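# Clip table flower to dryer peg, level the ring

## Task

Take the flower lying on the table and clip it by its stem onto one of the dryer's pegs, then get the dryer's ring hanging level. No stem may be bent out of its shape. At the end the dryer must hang free on its rail, and each flower must hang with its head downward, held by a clip on its stem.

## Robot and tools

Robot: two arms, left_arm and right_arm, each with a two-finger gripper. Bases in the scene frame: left_arm at (+0.006, +0.295, 0) m with quat_wxyz (+1.000, 0, 0, 0); right_arm at (+0.048, -0.324, 0) m with quat_wxyz (+1.000, 0, 0, +0.021). A camera stand is fixed behind the arms. Loose objects may occasionally get a small push from outside.

Frame: the scene frame has its origin at table-top height, halfway between the nominal bases. +z points up, +x points out over the table, and left_arm sits on the +y side. Arm names do not match image sides. Reported end_effector_position (m) and end_effector_quat_wxyz use this frame and can be off by a few cm, more at long reach. The gripper's fingers point along its own +z axis and open and close along its y axis. The reported position is the spot between the finger pads, just under 1 cm behind the tips.

Row layout, shared by execute_actions and move: 14 numbers, each in [-1, 1]. The first 7 are left_arm: dx, dy, dz, rx, ry, rz, opening. The last 7 are the same for right_arm. Always send all 14, even when one arm is idle.
- dx, dy, dz are an offset along the scene axes, measured from that arm's Hand target when the action or move began. Scale: 1.0 = 0.6 m. If the length of the dx, dy, dz vector is over 1.0, it may be shortened along its direction.
- rx, ry, rz are a single rotation vector, turning about the Hand target position. Scale: 1.0 = 180 degrees.
- opening is absolute. +1 is fully open (about 87 mm), +0.5 is about 59-75 mm, 0 is about 31-49 mm, -0.5 is about 8-21 mm, -1 is closed. Every gripper differs a little.

execute_actions(actions, cameras): actions is a list of actions. Each action is a list of up to 15 rows, one row per 1/30 s step. A shorter list keeps its last row until step 15. Every row is an offset from the pose at the start of that action, not from the row before. Repeating the same offset in a new action moves the arm further. To leave an arm alone, send six zeros for its pose and resend its current opening. A 0 opening is itself a command to the half-closed position. An empty actions list returns camera images plus the full state. cameras takes names, ["all"], or []; any unknown name makes the whole call invalid.

move(target, speed, blend, opening_speed, blocking, cameras): moves each gripper in a straight line toward an offset from its Hand target. target is one 14-number row, or a list of up to 15 rows. Each row counts from the same starting Hand targets, not from the row before it. speed is in m/s, from 0.002 to 2.9, default 0.25. Rotation speed is limited to twice that value in rad/s. speed can be one number or one per target. blend is a corner radius in m; 0 means stop at each target. opening_speed is the rate of change per second on the -1 to 1 scale, at least 0.2. blocking=false returns after 0.5 s while the motion keeps going. All paths finish together, and the whole move is capped at 10 s. Paths do not avoid obstacles or the other arm. Faster moves lag and stray more. Do not route a path close to an arm's own base, because the elbow can whip around. The result line "move:" gives the outcome: done (within 10 mm and 2 degrees), off_target, moving, held or fault, plus any limits such as paced or held. An arm sent all-zero offsets is usually not judged.

wait(seconds): lets time run (0-3600 s) without new commands. stop(): brakes a running move. zoom_image(camera, region=[x0,y0,x1,y1]): zooms into the newest image, max 504x504 px. Cameras: cam_head_left, cam_head_right, cam_high, cam_low, cam_left_wrist, cam_right_wrist, all 672x504. finished_scene(scene): ends the scene and cannot be undone. The goal has to hold with the robot not touching anything.

Control behaviour: on each step, the commanded orientation is clipped to within 40 degrees of the measured one. Friction and gravity can leave the gripper short, low or tilted. Small moves may not happen at all or may go sideways. After moving, check the real pose, and correct any tilt or shortfall with an explicit offset. Hand target in the result is the last commanded pose, and the next offsets start from it. Waiting does not close the gap to it. To stop pushing against something, command a target back past the gripper's current spot.

Gripping: grip_measured reports the finger position on the command scale. To hold something, command about 0.04 below the reading at first contact, or up to 0.11 below near the ends of the range. Each pad gives about 20 N. Closing fast squeezes harder. Parts thinner than 1 mm get less force.

Results also show joint positions, velocities ("within noise" when the arm is still), torques (the first three wrap at ±28 N m), tool commands, and motor temperatures. A MOTOR HOT line appears at 75 °C. At 90 °C the arm folds up and stays idle. At 100 °C it goes limp. Holding loads, reaching far out and pushing at unreachable poses all heat motors.

Joint ranges (rad): waist -2.618 to 3.054, shoulder 0 to 3.142, elbow 0 to 3.142 (straight at 2.901), wrist pitch ±1.571, wrist yaw ±1.571, wrist roll ±2.094.

Avoid: dropping things, letting go of parts that are still moving, slamming or hitting fixed or heavy objects, knocking anything off the table, and making the arms press or collide against each other, including a gripper closing on the other arm's fingers. Do not strain the wrist-camera cables; the cable touching something counts as the hand touching it. Do not bend the flower stems. Arm stops cost time. Smooth, low-effort, quick motion is better.

Each tool is called as name(argument=value, ...), one argument or row to a line, values as JSON.

## Session

execute_actions(
  actions=[],
)

Scene clock: 0.00 s.
left_arm: end_effector_position=(+0.3135, +0.2913, +0.1825) grip_measured=+1.000 end_effector_quat_wxyz=(+0.547, -0.215, +0.808, +0.025) | right_arm: end_effector_position=(+0.3603, -0.2555, +0.1209) grip_measured=+1.000 end_effector_quat_wxyz=(+0.550, +0.109, +0.827, +0.046)
Joint positions: left_arm=[-0.231 0.887 0.667 -0.249 -0.489 -0.447 1] | right_arm=[0.341 0.969 0.437 0.093 0.396 0.393 1]
Joint velocities: within noise
Joint torques (N m): no reading
Motor temperatures (°C): left_arm=[25 30 29 30 25 28 22] | right_arm=[25 31 29 32 23 25 23]
Heat: left arm: 30 °C; right arm: 32 °C.
Hand target: left_arm +0.3132, +0.2912, +0.1837; +0.547, -0.215, +0.809, +0.025 | right_arm +0.3633, -0.2544, +0.1281; +0.557, +0.111, +0.822, +0.050
Tool commands: left_gripper/opening=+1.0 right_gripper/opening=+1.0

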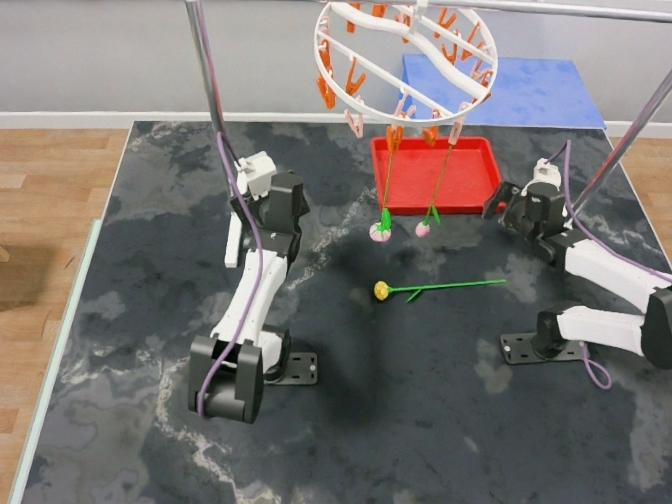

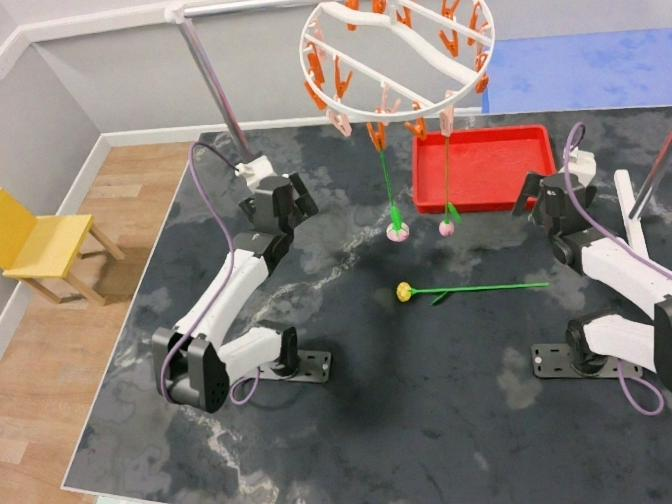

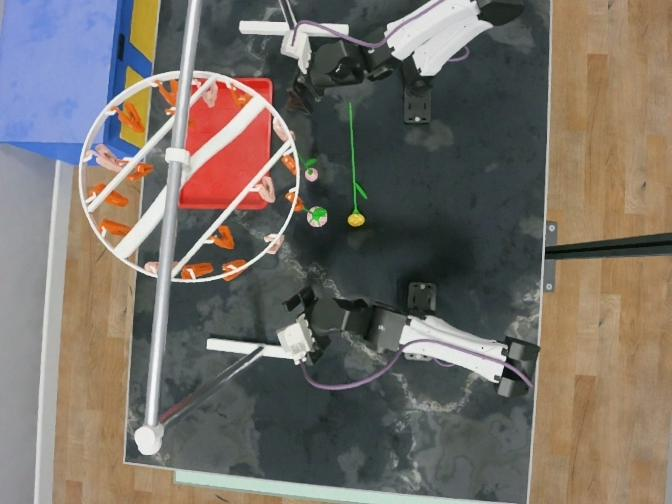

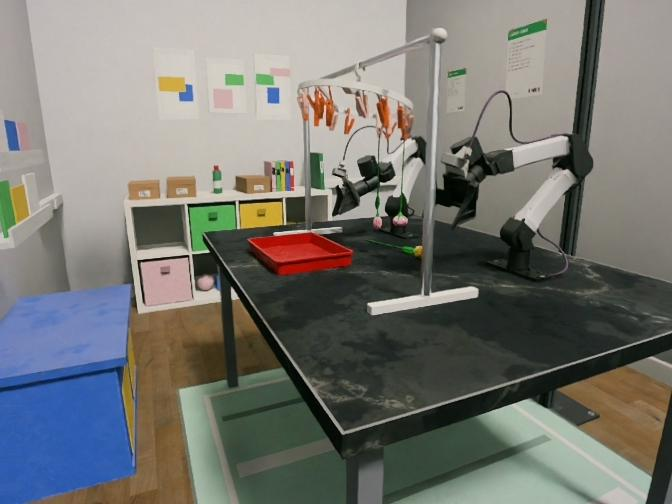

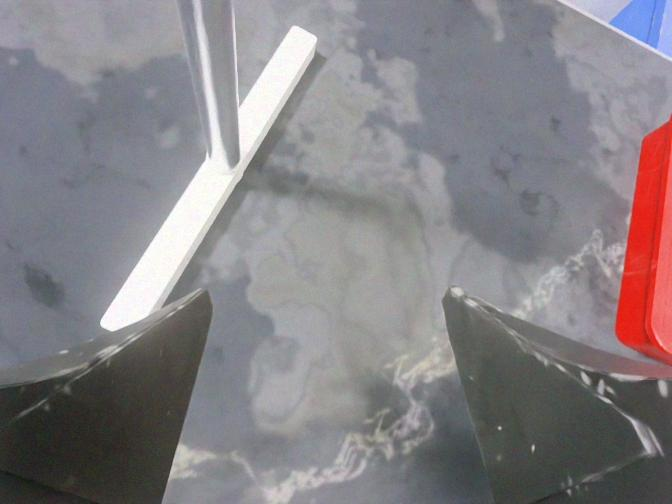

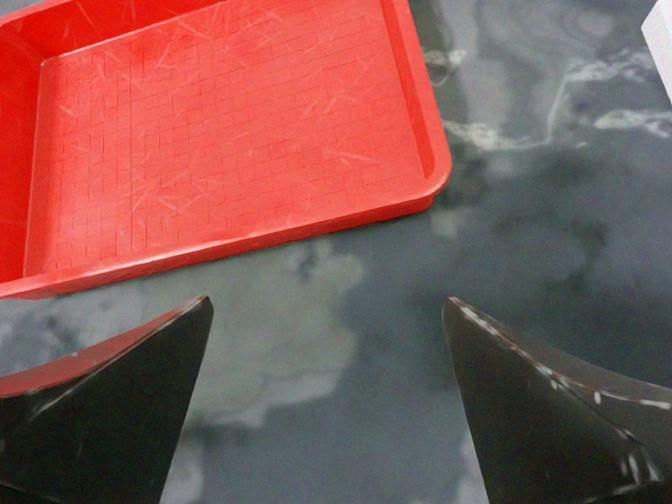

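zoom_image(
  camera="cam_head_left",
  region=[300, 0, 520, 165],
)

zoom_image(
  camera="cam_head_right",
  region=[280, 0, 520, 180],
)

zoom_image(
  camera="cam_high",
  region=[70, 60, 370, 285],
)

zoom_image(
  camera="cam_low",
  region=[280, 30, 500, 195],
)

Scaled by 2.291 from the camera's image (finer frame: 960x720).

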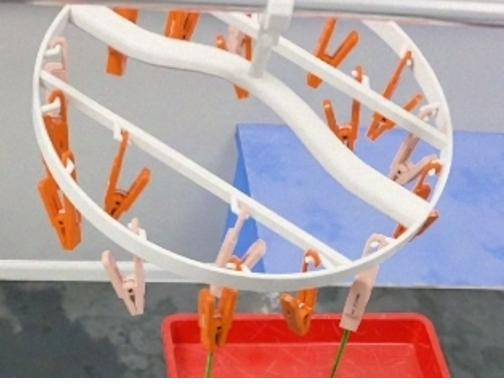

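Scaled by 2.100 from the camera's image (finer frame: 960x720).

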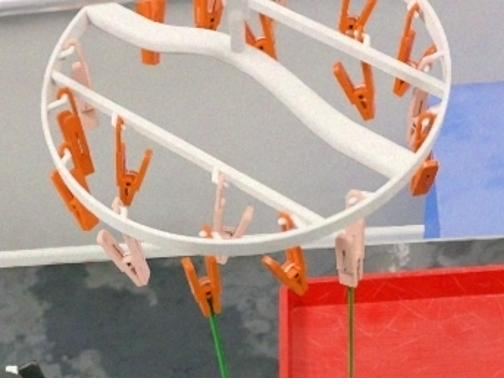

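Scaled by 1.680 from the camera's image (finer frame: 960x720).

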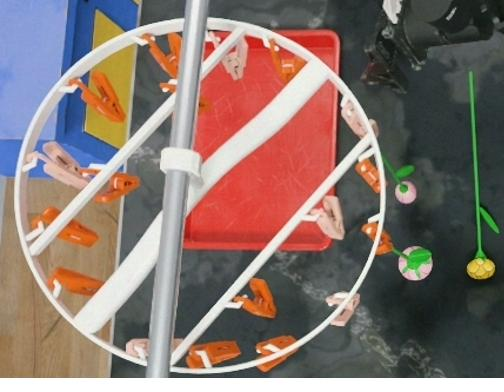

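Scaled by 2.291 from the camera's image (finer frame: 960x720).

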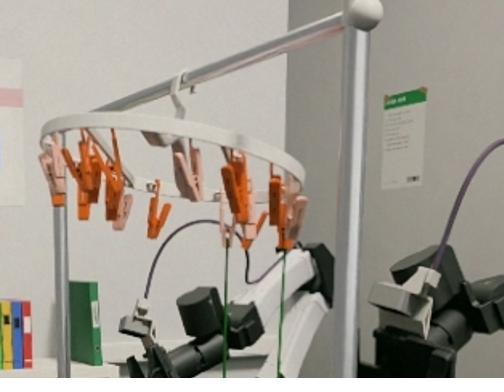

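zoom_image(
  camera="cam_head_left",
  region=[335, 50, 405, 140],
)

zoom_image(
  camera="cam_head_right",
  region=[360, 70, 480, 160],
)

zoom_image(
  camera="cam_low",
  region=[295, 80, 355, 140],
)

zoom_image(
  camera="cam_low",
  region=[345, 80, 425, 160],
)

Scaled by 5.600 from the camera's image (finer frame: 960x720).

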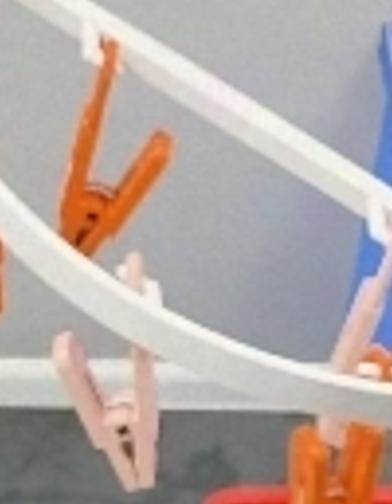

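Scaled by 4.200 from the camera's image (finer frame: 960x720).

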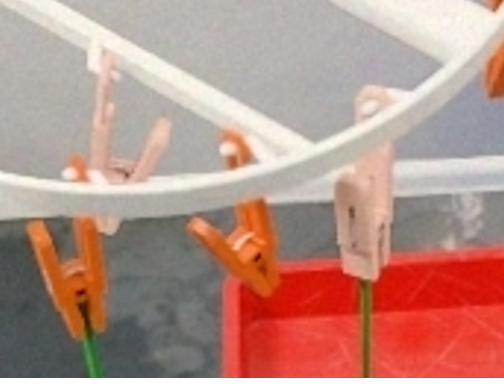

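Scaled by 8.400 from the camera's image (finer frame: 960x720).

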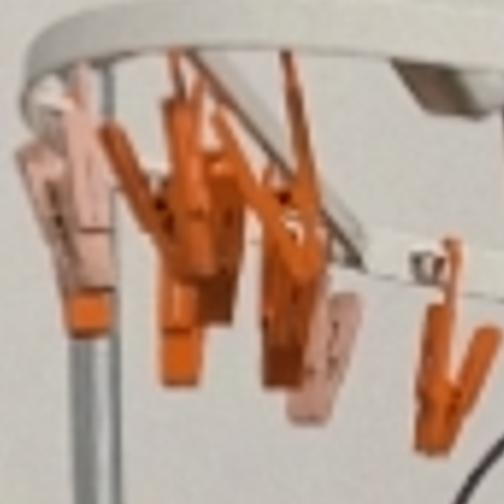

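Scaled by 6.300 from the camera's image (finer frame: 960x720).

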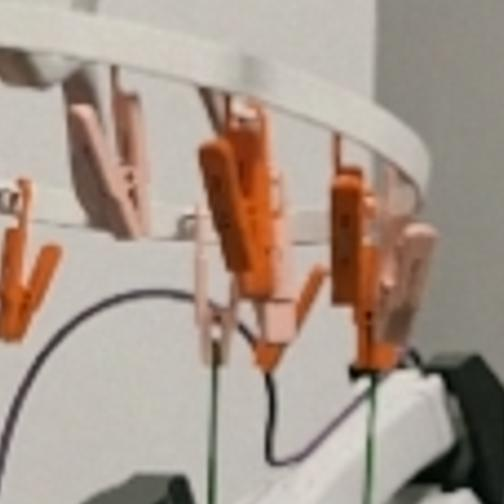

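zoom_image(
  camera="cam_low",
  region=[290, 20, 450, 140],
)

zoom_image(
  camera="cam_high",
  region=[70, 60, 190, 180],
)

zoom_image(
  camera="cam_high",
  region=[70, 170, 190, 290],
)

zoom_image(
  camera="cam_high",
  region=[190, 60, 310, 180],
)

zoom_image(
  camera="cam_high",
  region=[190, 170, 310, 290],
)

zoom_image(
  camera="cam_high",
  region=[290, 80, 430, 240],
)

Scaled by 3.150 from the camera's image (finer frame: 960x720).

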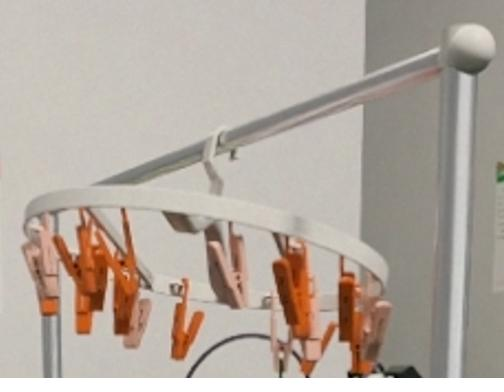

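Scaled by 4.200 from the camera's image (finer frame: 960x720).

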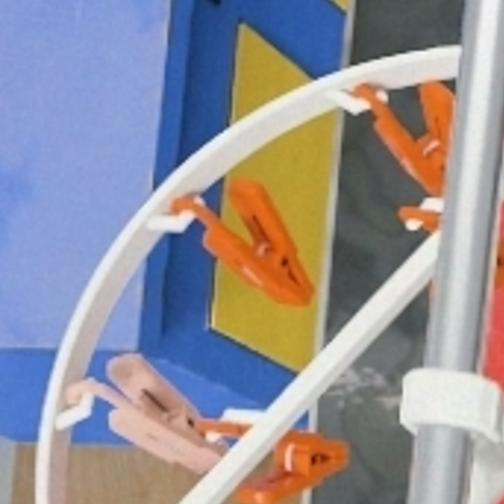

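Scaled by 4.200 from the camera's image (finer frame: 960x720).

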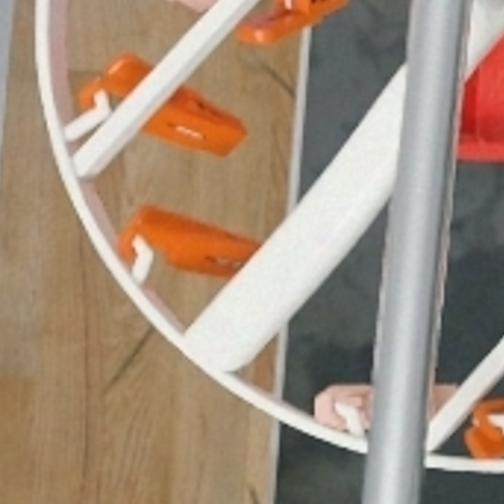

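Scaled by 4.200 from the camera's image (finer frame: 960x720).

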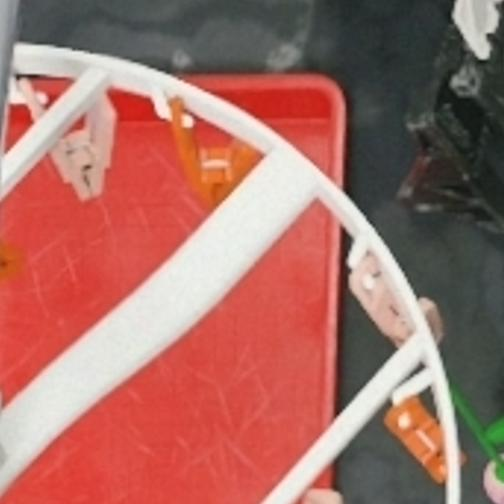

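Scaled by 4.200 from the camera's image (finer frame: 960x720).

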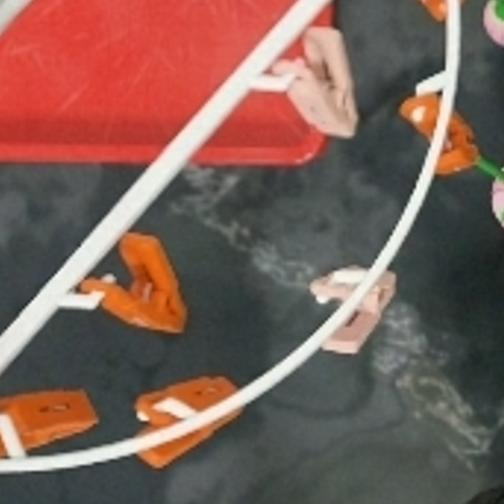

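Scaled by 3.150 from the camera's image (finer frame: 960x720).

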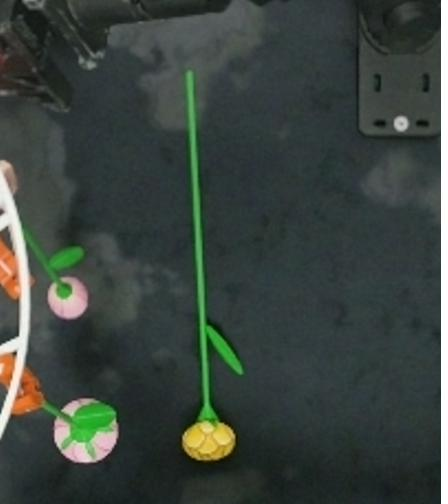

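zoom_image(
  camera="cam_high",
  region=[190, 270, 370, 460],
)

zoom_image(
  camera="cam_high",
  region=[230, 0, 450, 130],
)

zoom_image(
  camera="cam_low",
  region=[230, 130, 490, 320],
)

zoom_image(
  camera="cam_head_left",
  region=[180, 120, 380, 280],
)

zoom_image(
  camera="cam_head_left",
  region=[360, 110, 600, 310],
)

Scaled by 2.653 from the camera's image (finer frame: 960x720).

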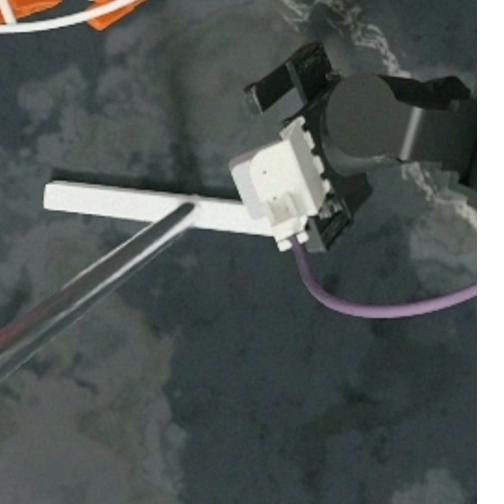

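Scaled by 2.291 from the camera's image (finer frame: 960x720).

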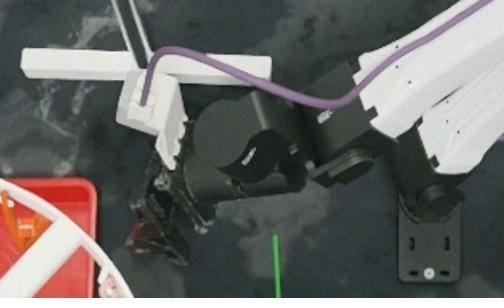

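Scaled by 1.938 from the camera's image (finer frame: 960x720).

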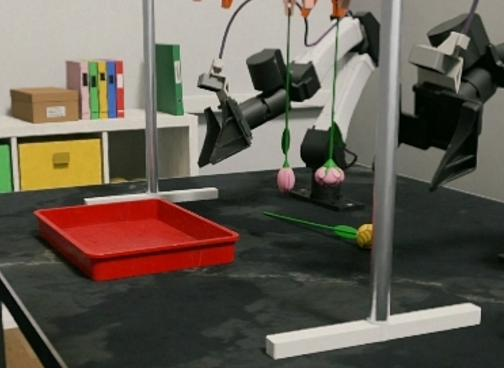

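Scaled by 2.520 from the camera's image (finer frame: 960x720).

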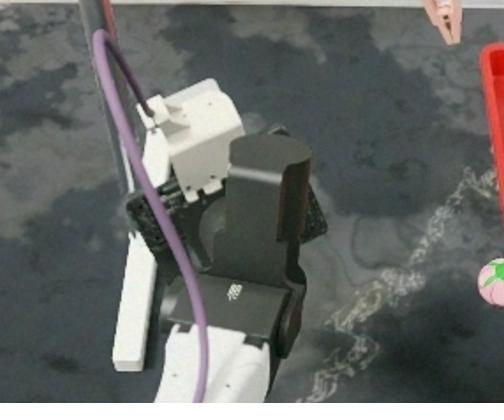

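Scaled by 2.100 from the camera's image (finer frame: 960x720).

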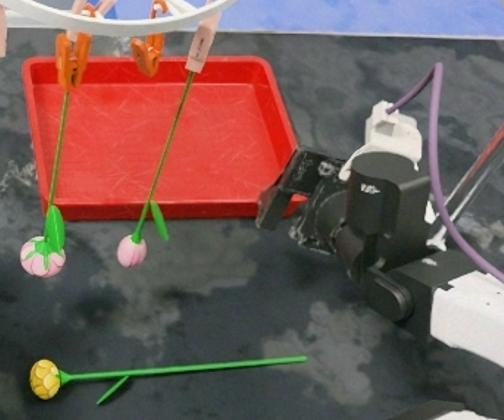

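zoom_image(
  camera="cam_head_left",
  region=[370, 0, 470, 75],
)

zoom_image(
  camera="cam_head_right",
  region=[340, 0, 440, 75],
)

zoom_image(
  camera="cam_low",
  region=[335, 55, 415, 115],
)

zoom_image(
  camera="cam_high",
  region=[130, 120, 230, 195],
)

Scaled by 5.040 from the camera's image (finer frame: 960x720).

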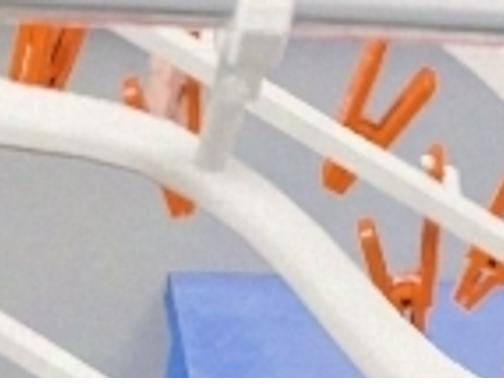

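Scaled by 5.040 from the camera's image (finer frame: 960x720).

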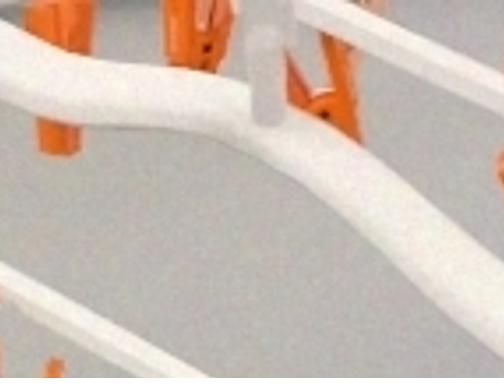

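Scaled by 6.300 from the camera's image (finer frame: 960x720).

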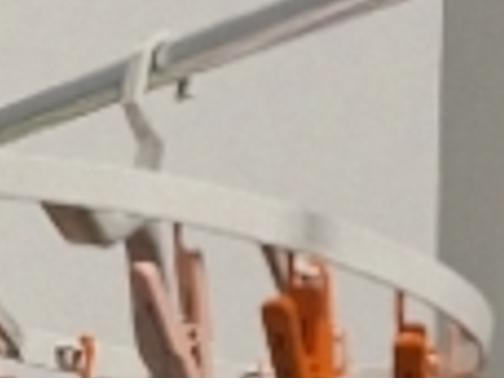

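Scaled by 5.040 from the camera's image (finer frame: 960x720).

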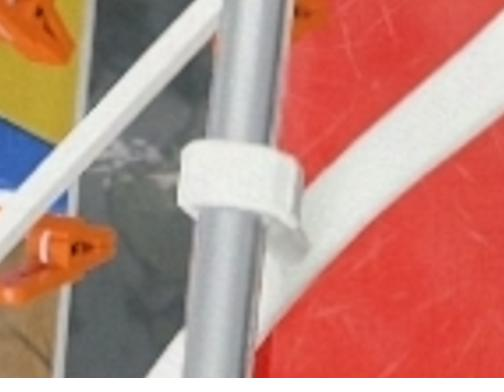

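move(
  target=[-0.1887, -0.2687, 0.3938, 0.0483, -0.1449, -0.3004, 1, 0, 0, 0, 0, 0, 0, 1],
  speed=0.25,
  cameras=["all"],
)

Scene clock: 242.83 s.
left_arm: end_effector_position=(+0.2018, +0.1325, +0.4164) grip_measured=+1.000 end_effector_quat_wxyz=(+0.676, +0.201, +0.676, -0.211) | right_arm: end_effector_position=(+0.3603, -0.2555, +0.1209) grip_measured=+1.000 end_effector_quat_wxyz=(+0.550, +0.109, +0.827, +0.046)
Joint positions: left_arm=[-0.905 0.718 1.216 -0.494 -0.313 -0.012 1] | right_arm=[0.341 0.969 0.437 0.093 0.396 0.393 1]
Joint torques (N m): left_arm=[-0.49 2.03 7.91 1.78 0.12 0.09] | right_arm=[-0.29 -2.13 7.83 2.19 0.02 0.02]
Motor temperatures (°C): left_arm=[25 29 40 37 25 27 22] | right_arm=[24 30 36 39 23 24 22]
Heat: left arm: 40 °C; right arm: 39 °C.
Hand target: left_arm +0.1999, +0.1300, +0.4201; +0.675, +0.213, +0.674, -0.212 | right_arm +0.3633, -0.2544, +0.1281; +0.557, +0.111, +0.822, +0.050
Off the commanded pose: left_arm 0.005 m, 1 deg | right_arm 0.008 m, 1 deg.
move: done

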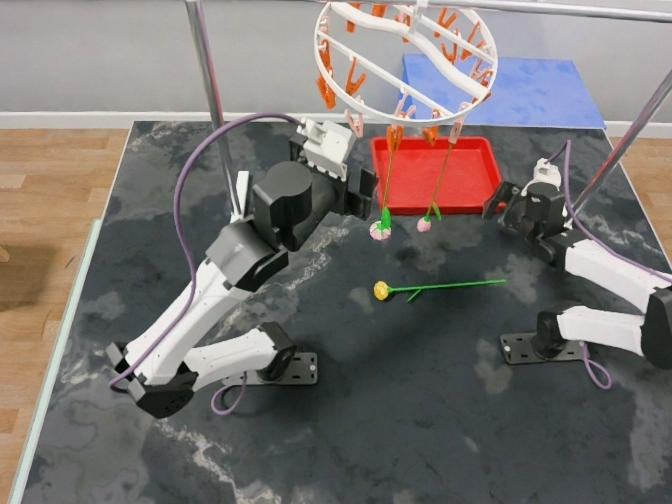

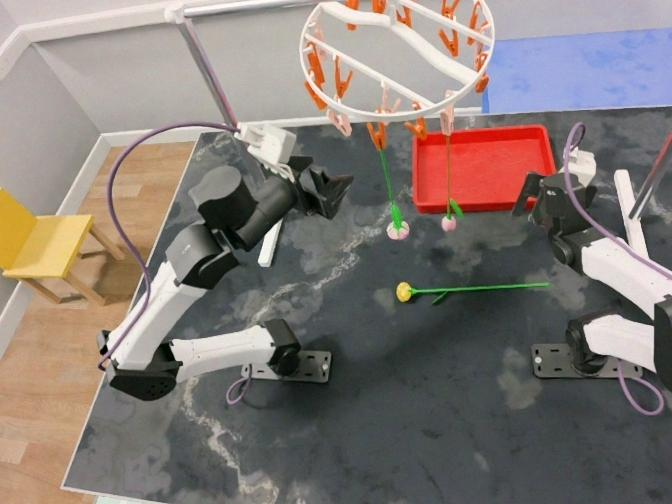

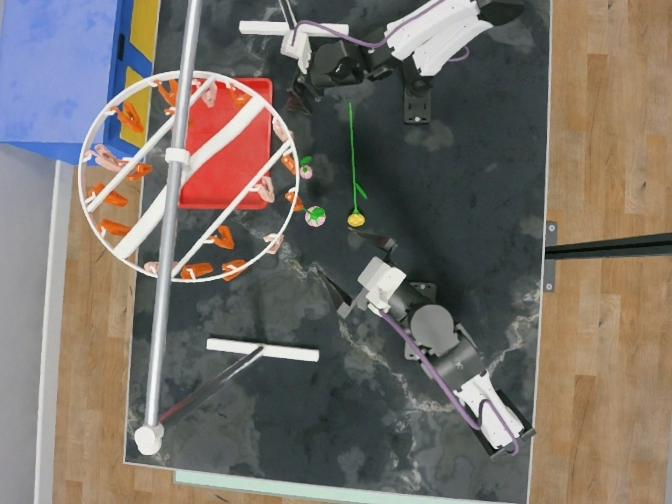

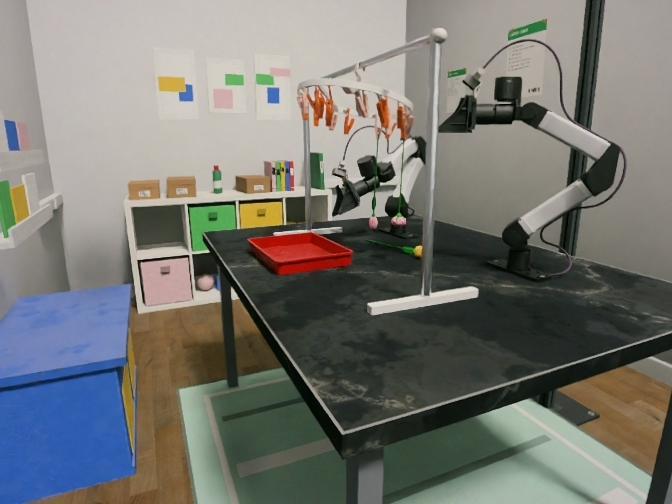

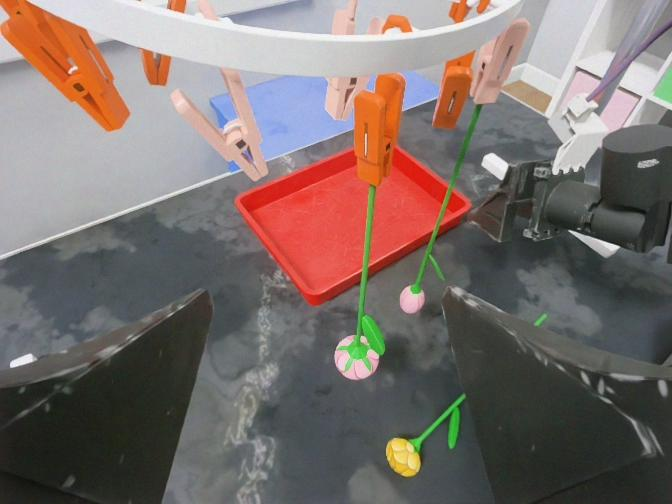

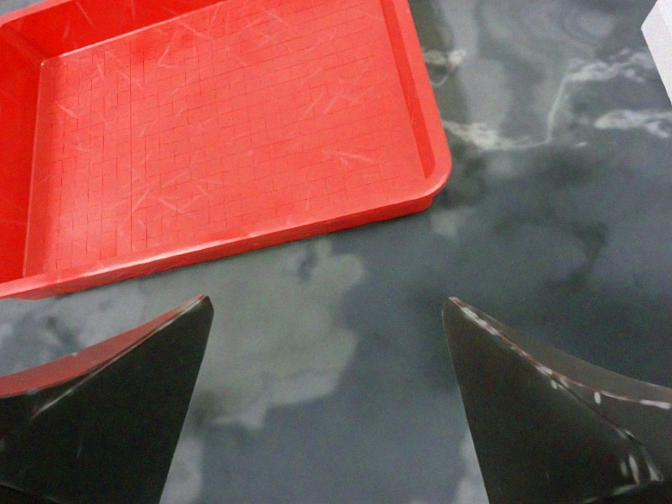

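zoom_image(
  camera="cam_high",
  region=[280, 150, 440, 310],
)

zoom_image(
  camera="cam_low",
  region=[290, 60, 530, 240],
)

zoom_image(
  camera="cam_left_wrist",
  region=[150, 0, 550, 200],
)

zoom_image(
  camera="cam_head_left",
  region=[280, 90, 480, 250],
)

zoom_image(
  camera="cam_head_right",
  region=[220, 80, 480, 275],
)

Scaled by 3.150 from the camera's image (finer frame: 960x720).

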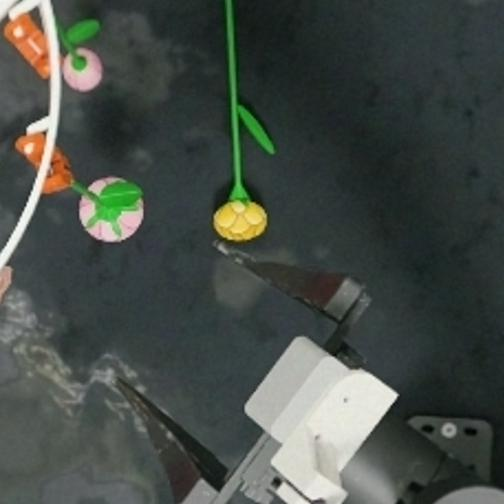

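Scaled by 2.100 from the camera's image (finer frame: 960x720).

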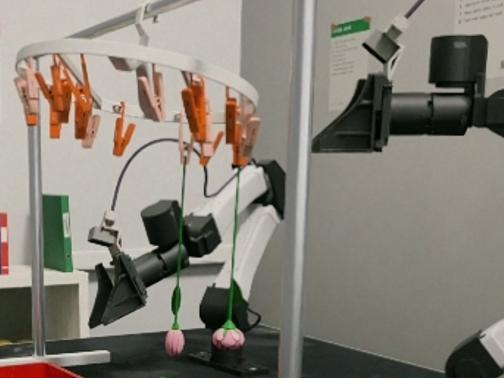

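Scaled by 1.260 from the camera's image (finer frame: 960x720).

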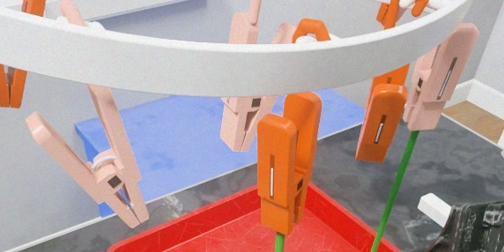

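Scaled by 2.520 from the camera's image (finer frame: 960x720).

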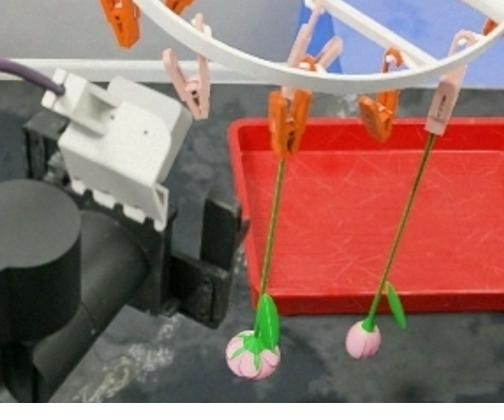

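Scaled by 1.938 from the camera's image (finer frame: 960x720).

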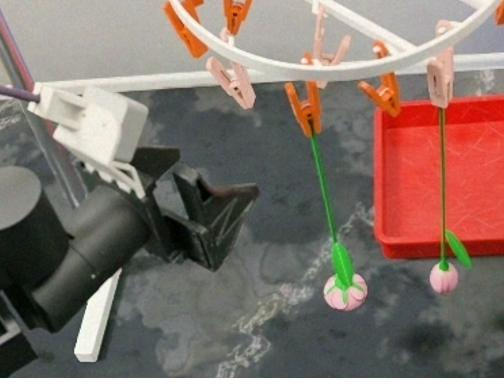

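move(
  target=[0.1068, 0.1583, 0.0915, -0.3837, 0.3222, -0.0439, 1, 0, 0, 0, 0, 0, 0, 1],
  speed=0.25,
  cameras=["all"],
)

Scene clock: 413.33 s.
left_arm: end_effector_position=(+0.2695, +0.2270, +0.4768) grip_measured=+1.000 end_effector_quat_wxyz=(+0.284, -0.269, +0.655, -0.647) | right_arm: end_effector_position=(+0.3603, -0.2555, +0.1209) grip_measured=+1.000 end_effector_quat_wxyz=(+0.550, +0.109, +0.827, +0.046)
Joint positions: left_arm=[0.466 1.085 1.393 -0.312 1.233 -1.542 1] | right_arm=[0.341 0.969 0.437 0.093 0.396 0.393 1]
Joint torques (N m): left_arm=[0.31 -2.91 5.15 1.46 0.26 -0.09] | right_arm=[-0.29 -2.11 7.83 2.19 0.03 0.02]
Heat: left arm: 40 °C; right arm: 40 °C.
Hand target: left_arm +0.2641, +0.2250, +0.4749; +0.270, -0.271, +0.653, -0.653 | right_arm +0.3633, -0.2544, +0.1281; +0.557, +0.111, +0.822, +0.050
Off the commanded pose: left_arm 0.006 m, 2 deg | right_arm 0.008 m, 1 deg.
move: done

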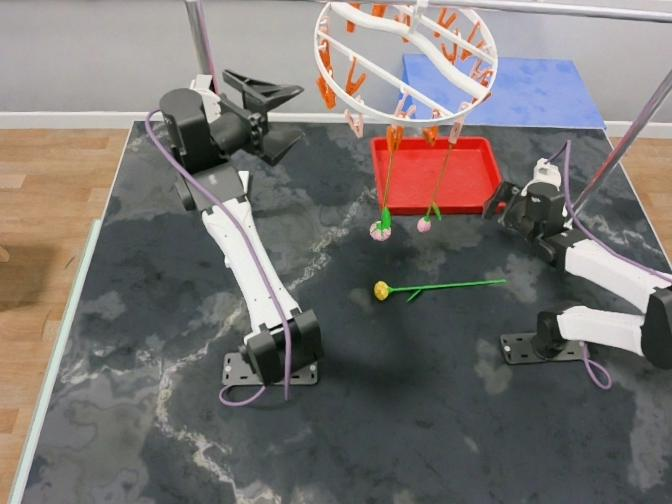

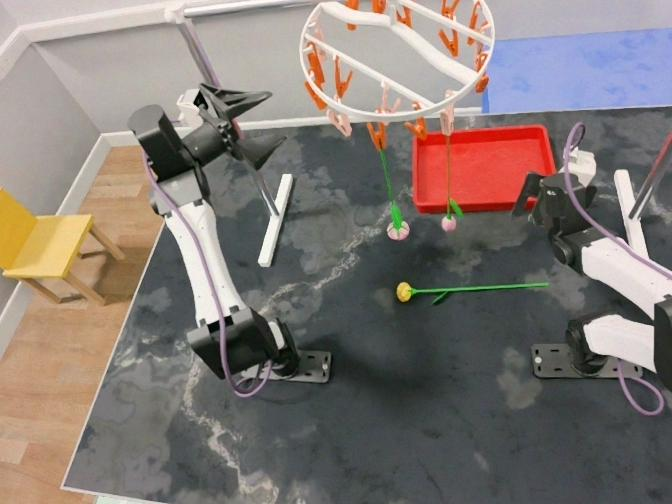

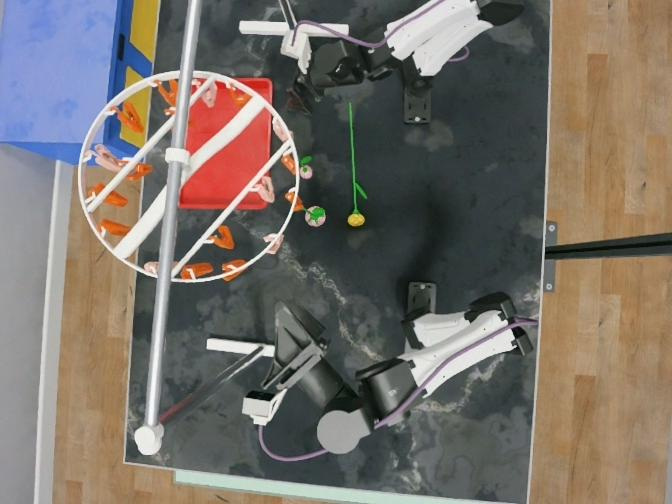

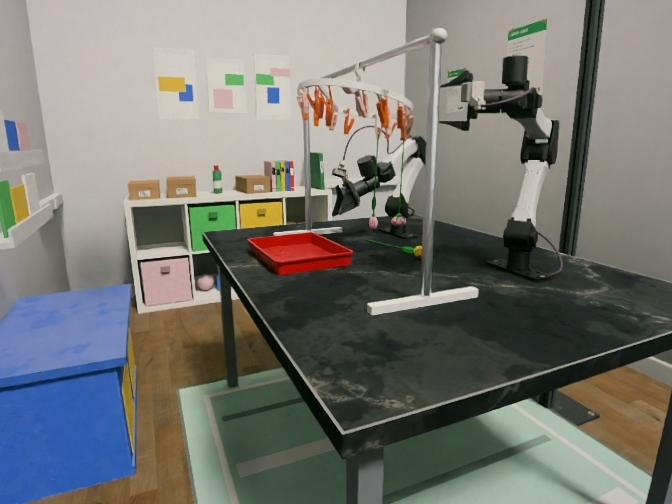

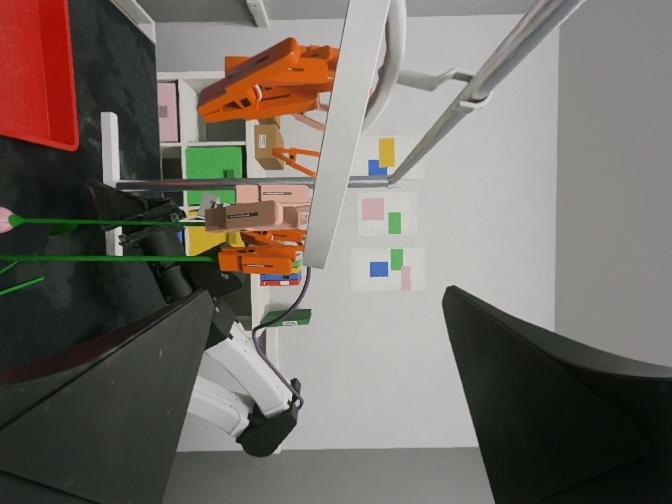

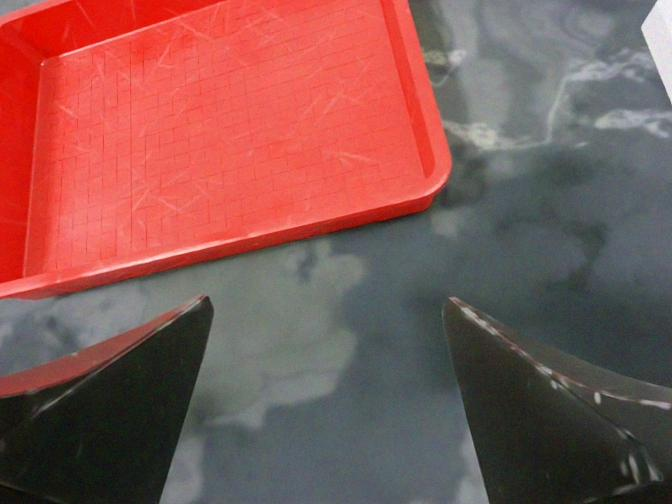

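zoom_image(
  camera="cam_left_wrist",
  region=[150, 0, 500, 290],
)

Scaled by 1.440 from the camera's image (finer frame: 960x720).

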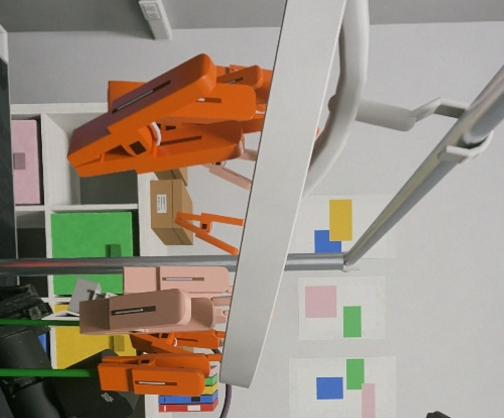

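move(
  target=[0.0865, -0.045, 0.0168, 0, 0, 0, 1, 0, 0, 0, 0, 0, 0, 1],
  speed=0.15,
  cameras=["cam_left_wrist", "cam_high", "cam_low"],
)

Scene clock: 447.70 s.
left_arm: end_effector_position=(+0.3133, +0.1986, +0.4796) grip_measured=+1.000 end_effector_quat_wxyz=(+0.272, -0.267, +0.656, -0.652) | right_arm: end_effector_position=(+0.3603, -0.2555, +0.1209) grip_measured=+1.000 end_effector_quat_wxyz=(+0.550, +0.109, +0.827, +0.046)
Joint positions: left_arm=[0.262 1.204 1.464 -0.264 1.051 -1.557 1] | right_arm=[0.341 0.969 0.437 0.093 0.396 0.393 1]
Joint torques (N m): left_arm=[-0.68 -2.13 8.62 1.58 -0.09 -0.06] | right_arm=[-0.29 -2.13 7.83 2.19 0.03 0.02]
Heat: left arm: 40 °C; right arm: 40 °C.
Hand target: left_arm +0.3159, +0.1979, +0.4850; +0.270, -0.271, +0.653, -0.653 | right_arm +0.3633, -0.2544, +0.1281; +0.557, +0.111, +0.822, +0.050
Off the commanded pose: left_arm 0.006 m, 1 deg | right_arm 0.008 m, 1 deg.
move: done
Images, in order (width x height): cam_high 672x504, cam_low 672x504, cam_left_wrist 672x504.

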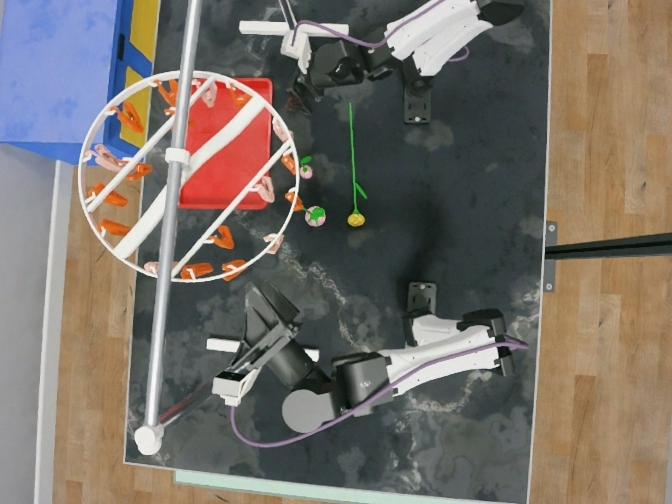

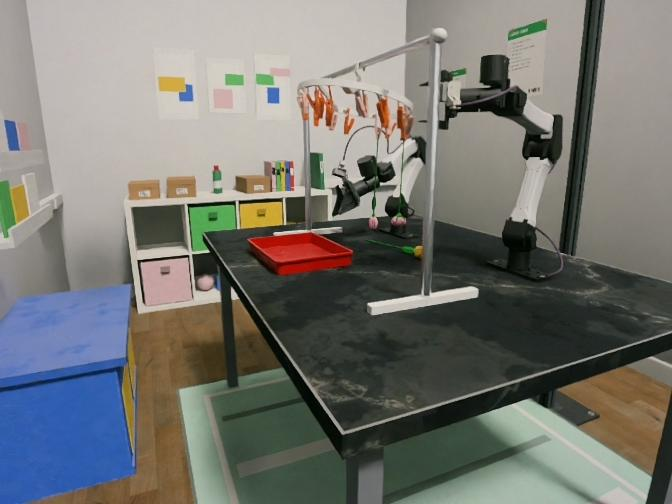

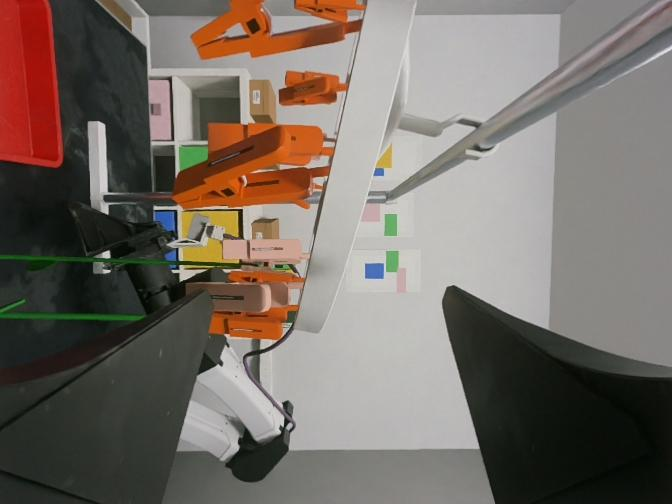

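move(
  target=[0.0589, -0.0589, 0.003, 0, 0, 0, 1, 0, 0, 0, 0, 0, 0, 1],
  speed=0.1,
  cameras=["cam_left_wrist", "cam_head_left"],
)

Scene clock: 456.37 s.
left_arm: end_effector_position=(+0.3477, +0.1633, +0.4818) grip_measured=+1.000 end_effector_quat_wxyz=(+0.271, -0.267, +0.656, -0.652) | right_arm: end_effector_position=(+0.3603, -0.2555, +0.1209) grip_measured=+1.000 end_effector_quat_wxyz=(+0.550, +0.109, +0.827, +0.046)
Joint positions: left_arm=[0.089 1.304 1.537 -0.24 0.878 -1.559 1] | right_arm=[0.341 0.969 0.437 0.093 0.396 0.393 1]
Joint torques (N m): left_arm=[-0.79 -2.81 9.06 1.68 -0.08 -0.1] | right_arm=[-0.29 -2.13 7.83 2.19 0.03 0.02]
Heat: left arm: 41 °C; right arm: 40 °C.
Hand target: left_arm +0.3513, +0.1627, +0.4869; +0.270, -0.271, +0.653, -0.653 | right_arm +0.3633, -0.2544, +0.1281; +0.557, +0.111, +0.822, +0.050
Off the commanded pose: left_arm 0.006 m, 1 deg | right_arm 0.008 m, 1 deg.
move: done
Images, in order (width x height): cam_head_left 672x504, cam_left_wrist 672x504.

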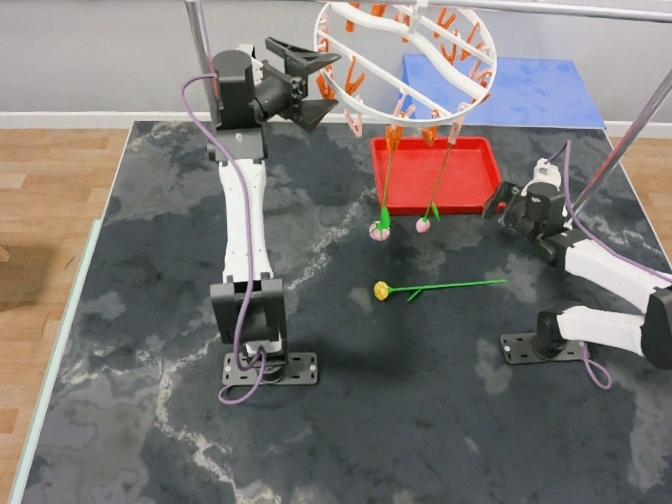

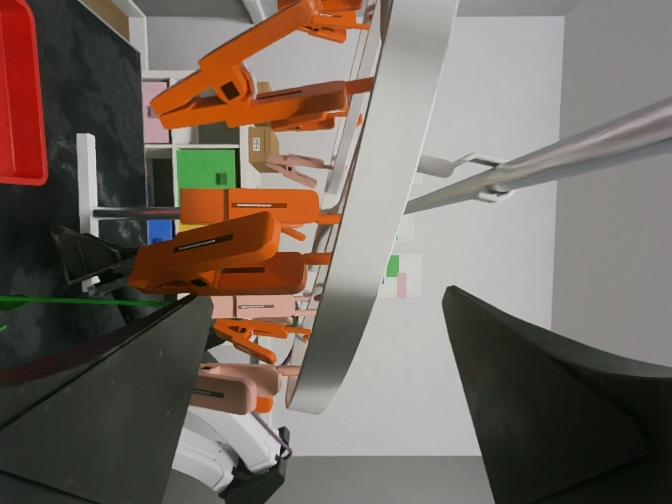

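move(
  target=[0.0165, -0.0165, 0.0117, 0, 0, 0, 1, 0, 0, 0, 0, 0, 0, 1],
  speed=0.08,
  cameras=["cam_left_wrist"],
)

Scene clock: 469.90 s.
left_arm: end_effector_position=(+0.3575, +0.1534, +0.4907) grip_measured=+1.000 end_effector_quat_wxyz=(+0.275, -0.263, +0.655, -0.653) | right_arm: end_effector_position=(+0.3603, -0.2555, +0.1209) grip_measured=+1.000 end_effector_quat_wxyz=(+0.550, +0.109, +0.827, +0.046)
Joint positions: left_arm=[0.047 1.348 1.6 -0.247 0.838 -1.559 1] | right_arm=[0.341 0.969 0.437 0.093 0.396 0.393 1]
Joint torques (N m): left_arm=[-0.53 -2.89 9.06 1.64 -0.08 -0.12] | right_arm=[-0.29 -2.13 7.83 2.19 0.02 0.02]
Heat: left arm: 42 °C; right arm: 40 °C.
Hand target: left_arm +0.3612, +0.1527, +0.4938; +0.270, -0.271, +0.653, -0.653 | right_arm +0.3633, -0.2544, +0.1281; +0.557, +0.111, +0.822, +0.050
Off the commanded pose: left_arm 0.005 m, 1 deg | right_arm 0.008 m, 1 deg.
move: done

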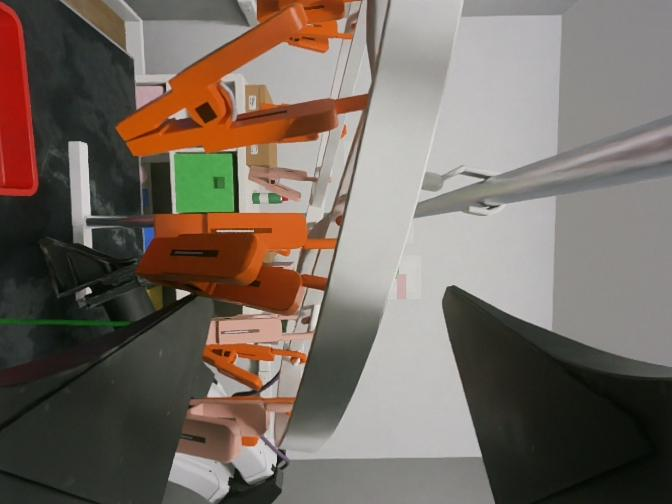

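move(
  target=[
    [-0.0192, -0.0102, 0, 0, 0, 0, 1, 0, 0, 0, 0, 0, 0, 1],
    [-0.0192, -0.0102, 0, 0, 0, 0, -0.2, 0, 0, 0, 0, 0, 0, 1],
  ],
  speed=0.08,
  opening_speed=0.6,
  cameras=["cam_left_wrist"],
)

Scene clock: 484.20 s.
left_arm: end_effector_position=(+0.3569, +0.1480, +0.4883) grip_measured=-0.199 end_effector_quat_wxyz=(+0.269, -0.270, +0.657, -0.651) | right_arm: end_effector_position=(+0.3603, -0.2555, +0.1209) grip_measured=+1.000 end_effector_quat_wxyz=(+0.550, +0.109, +0.827, +0.046)
Joint positions: left_arm=[0.026 1.345 1.6 -0.268 0.814 -1.559 0.4] | right_arm=[0.341 0.969 0.437 0.093 0.396 0.393 1]
Joint torques (N m): left_arm=[-0.53 -6.12 6.6 1.65 -0.12 -0.13] | right_arm=[-0.29 -2.13 7.83 2.19 0.03 0.02]
Heat: left arm: 44 °C; right arm: 40 °C.
Hand target: left_arm +0.3497, +0.1467, +0.4939; +0.270, -0.271, +0.653, -0.653 | right_arm +0.3633, -0.2544, +0.1281; +0.557, +0.111, +0.822, +0.050
Off the commanded pose: left_arm 0.009 m, 1 deg | right_arm 0.008 m, 1 deg.
move: done

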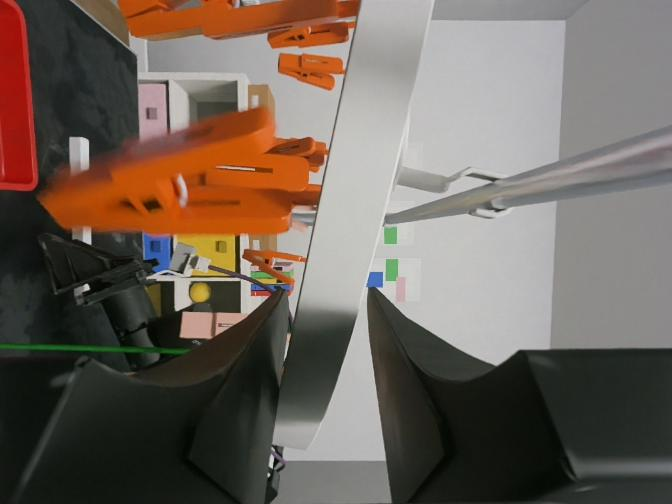

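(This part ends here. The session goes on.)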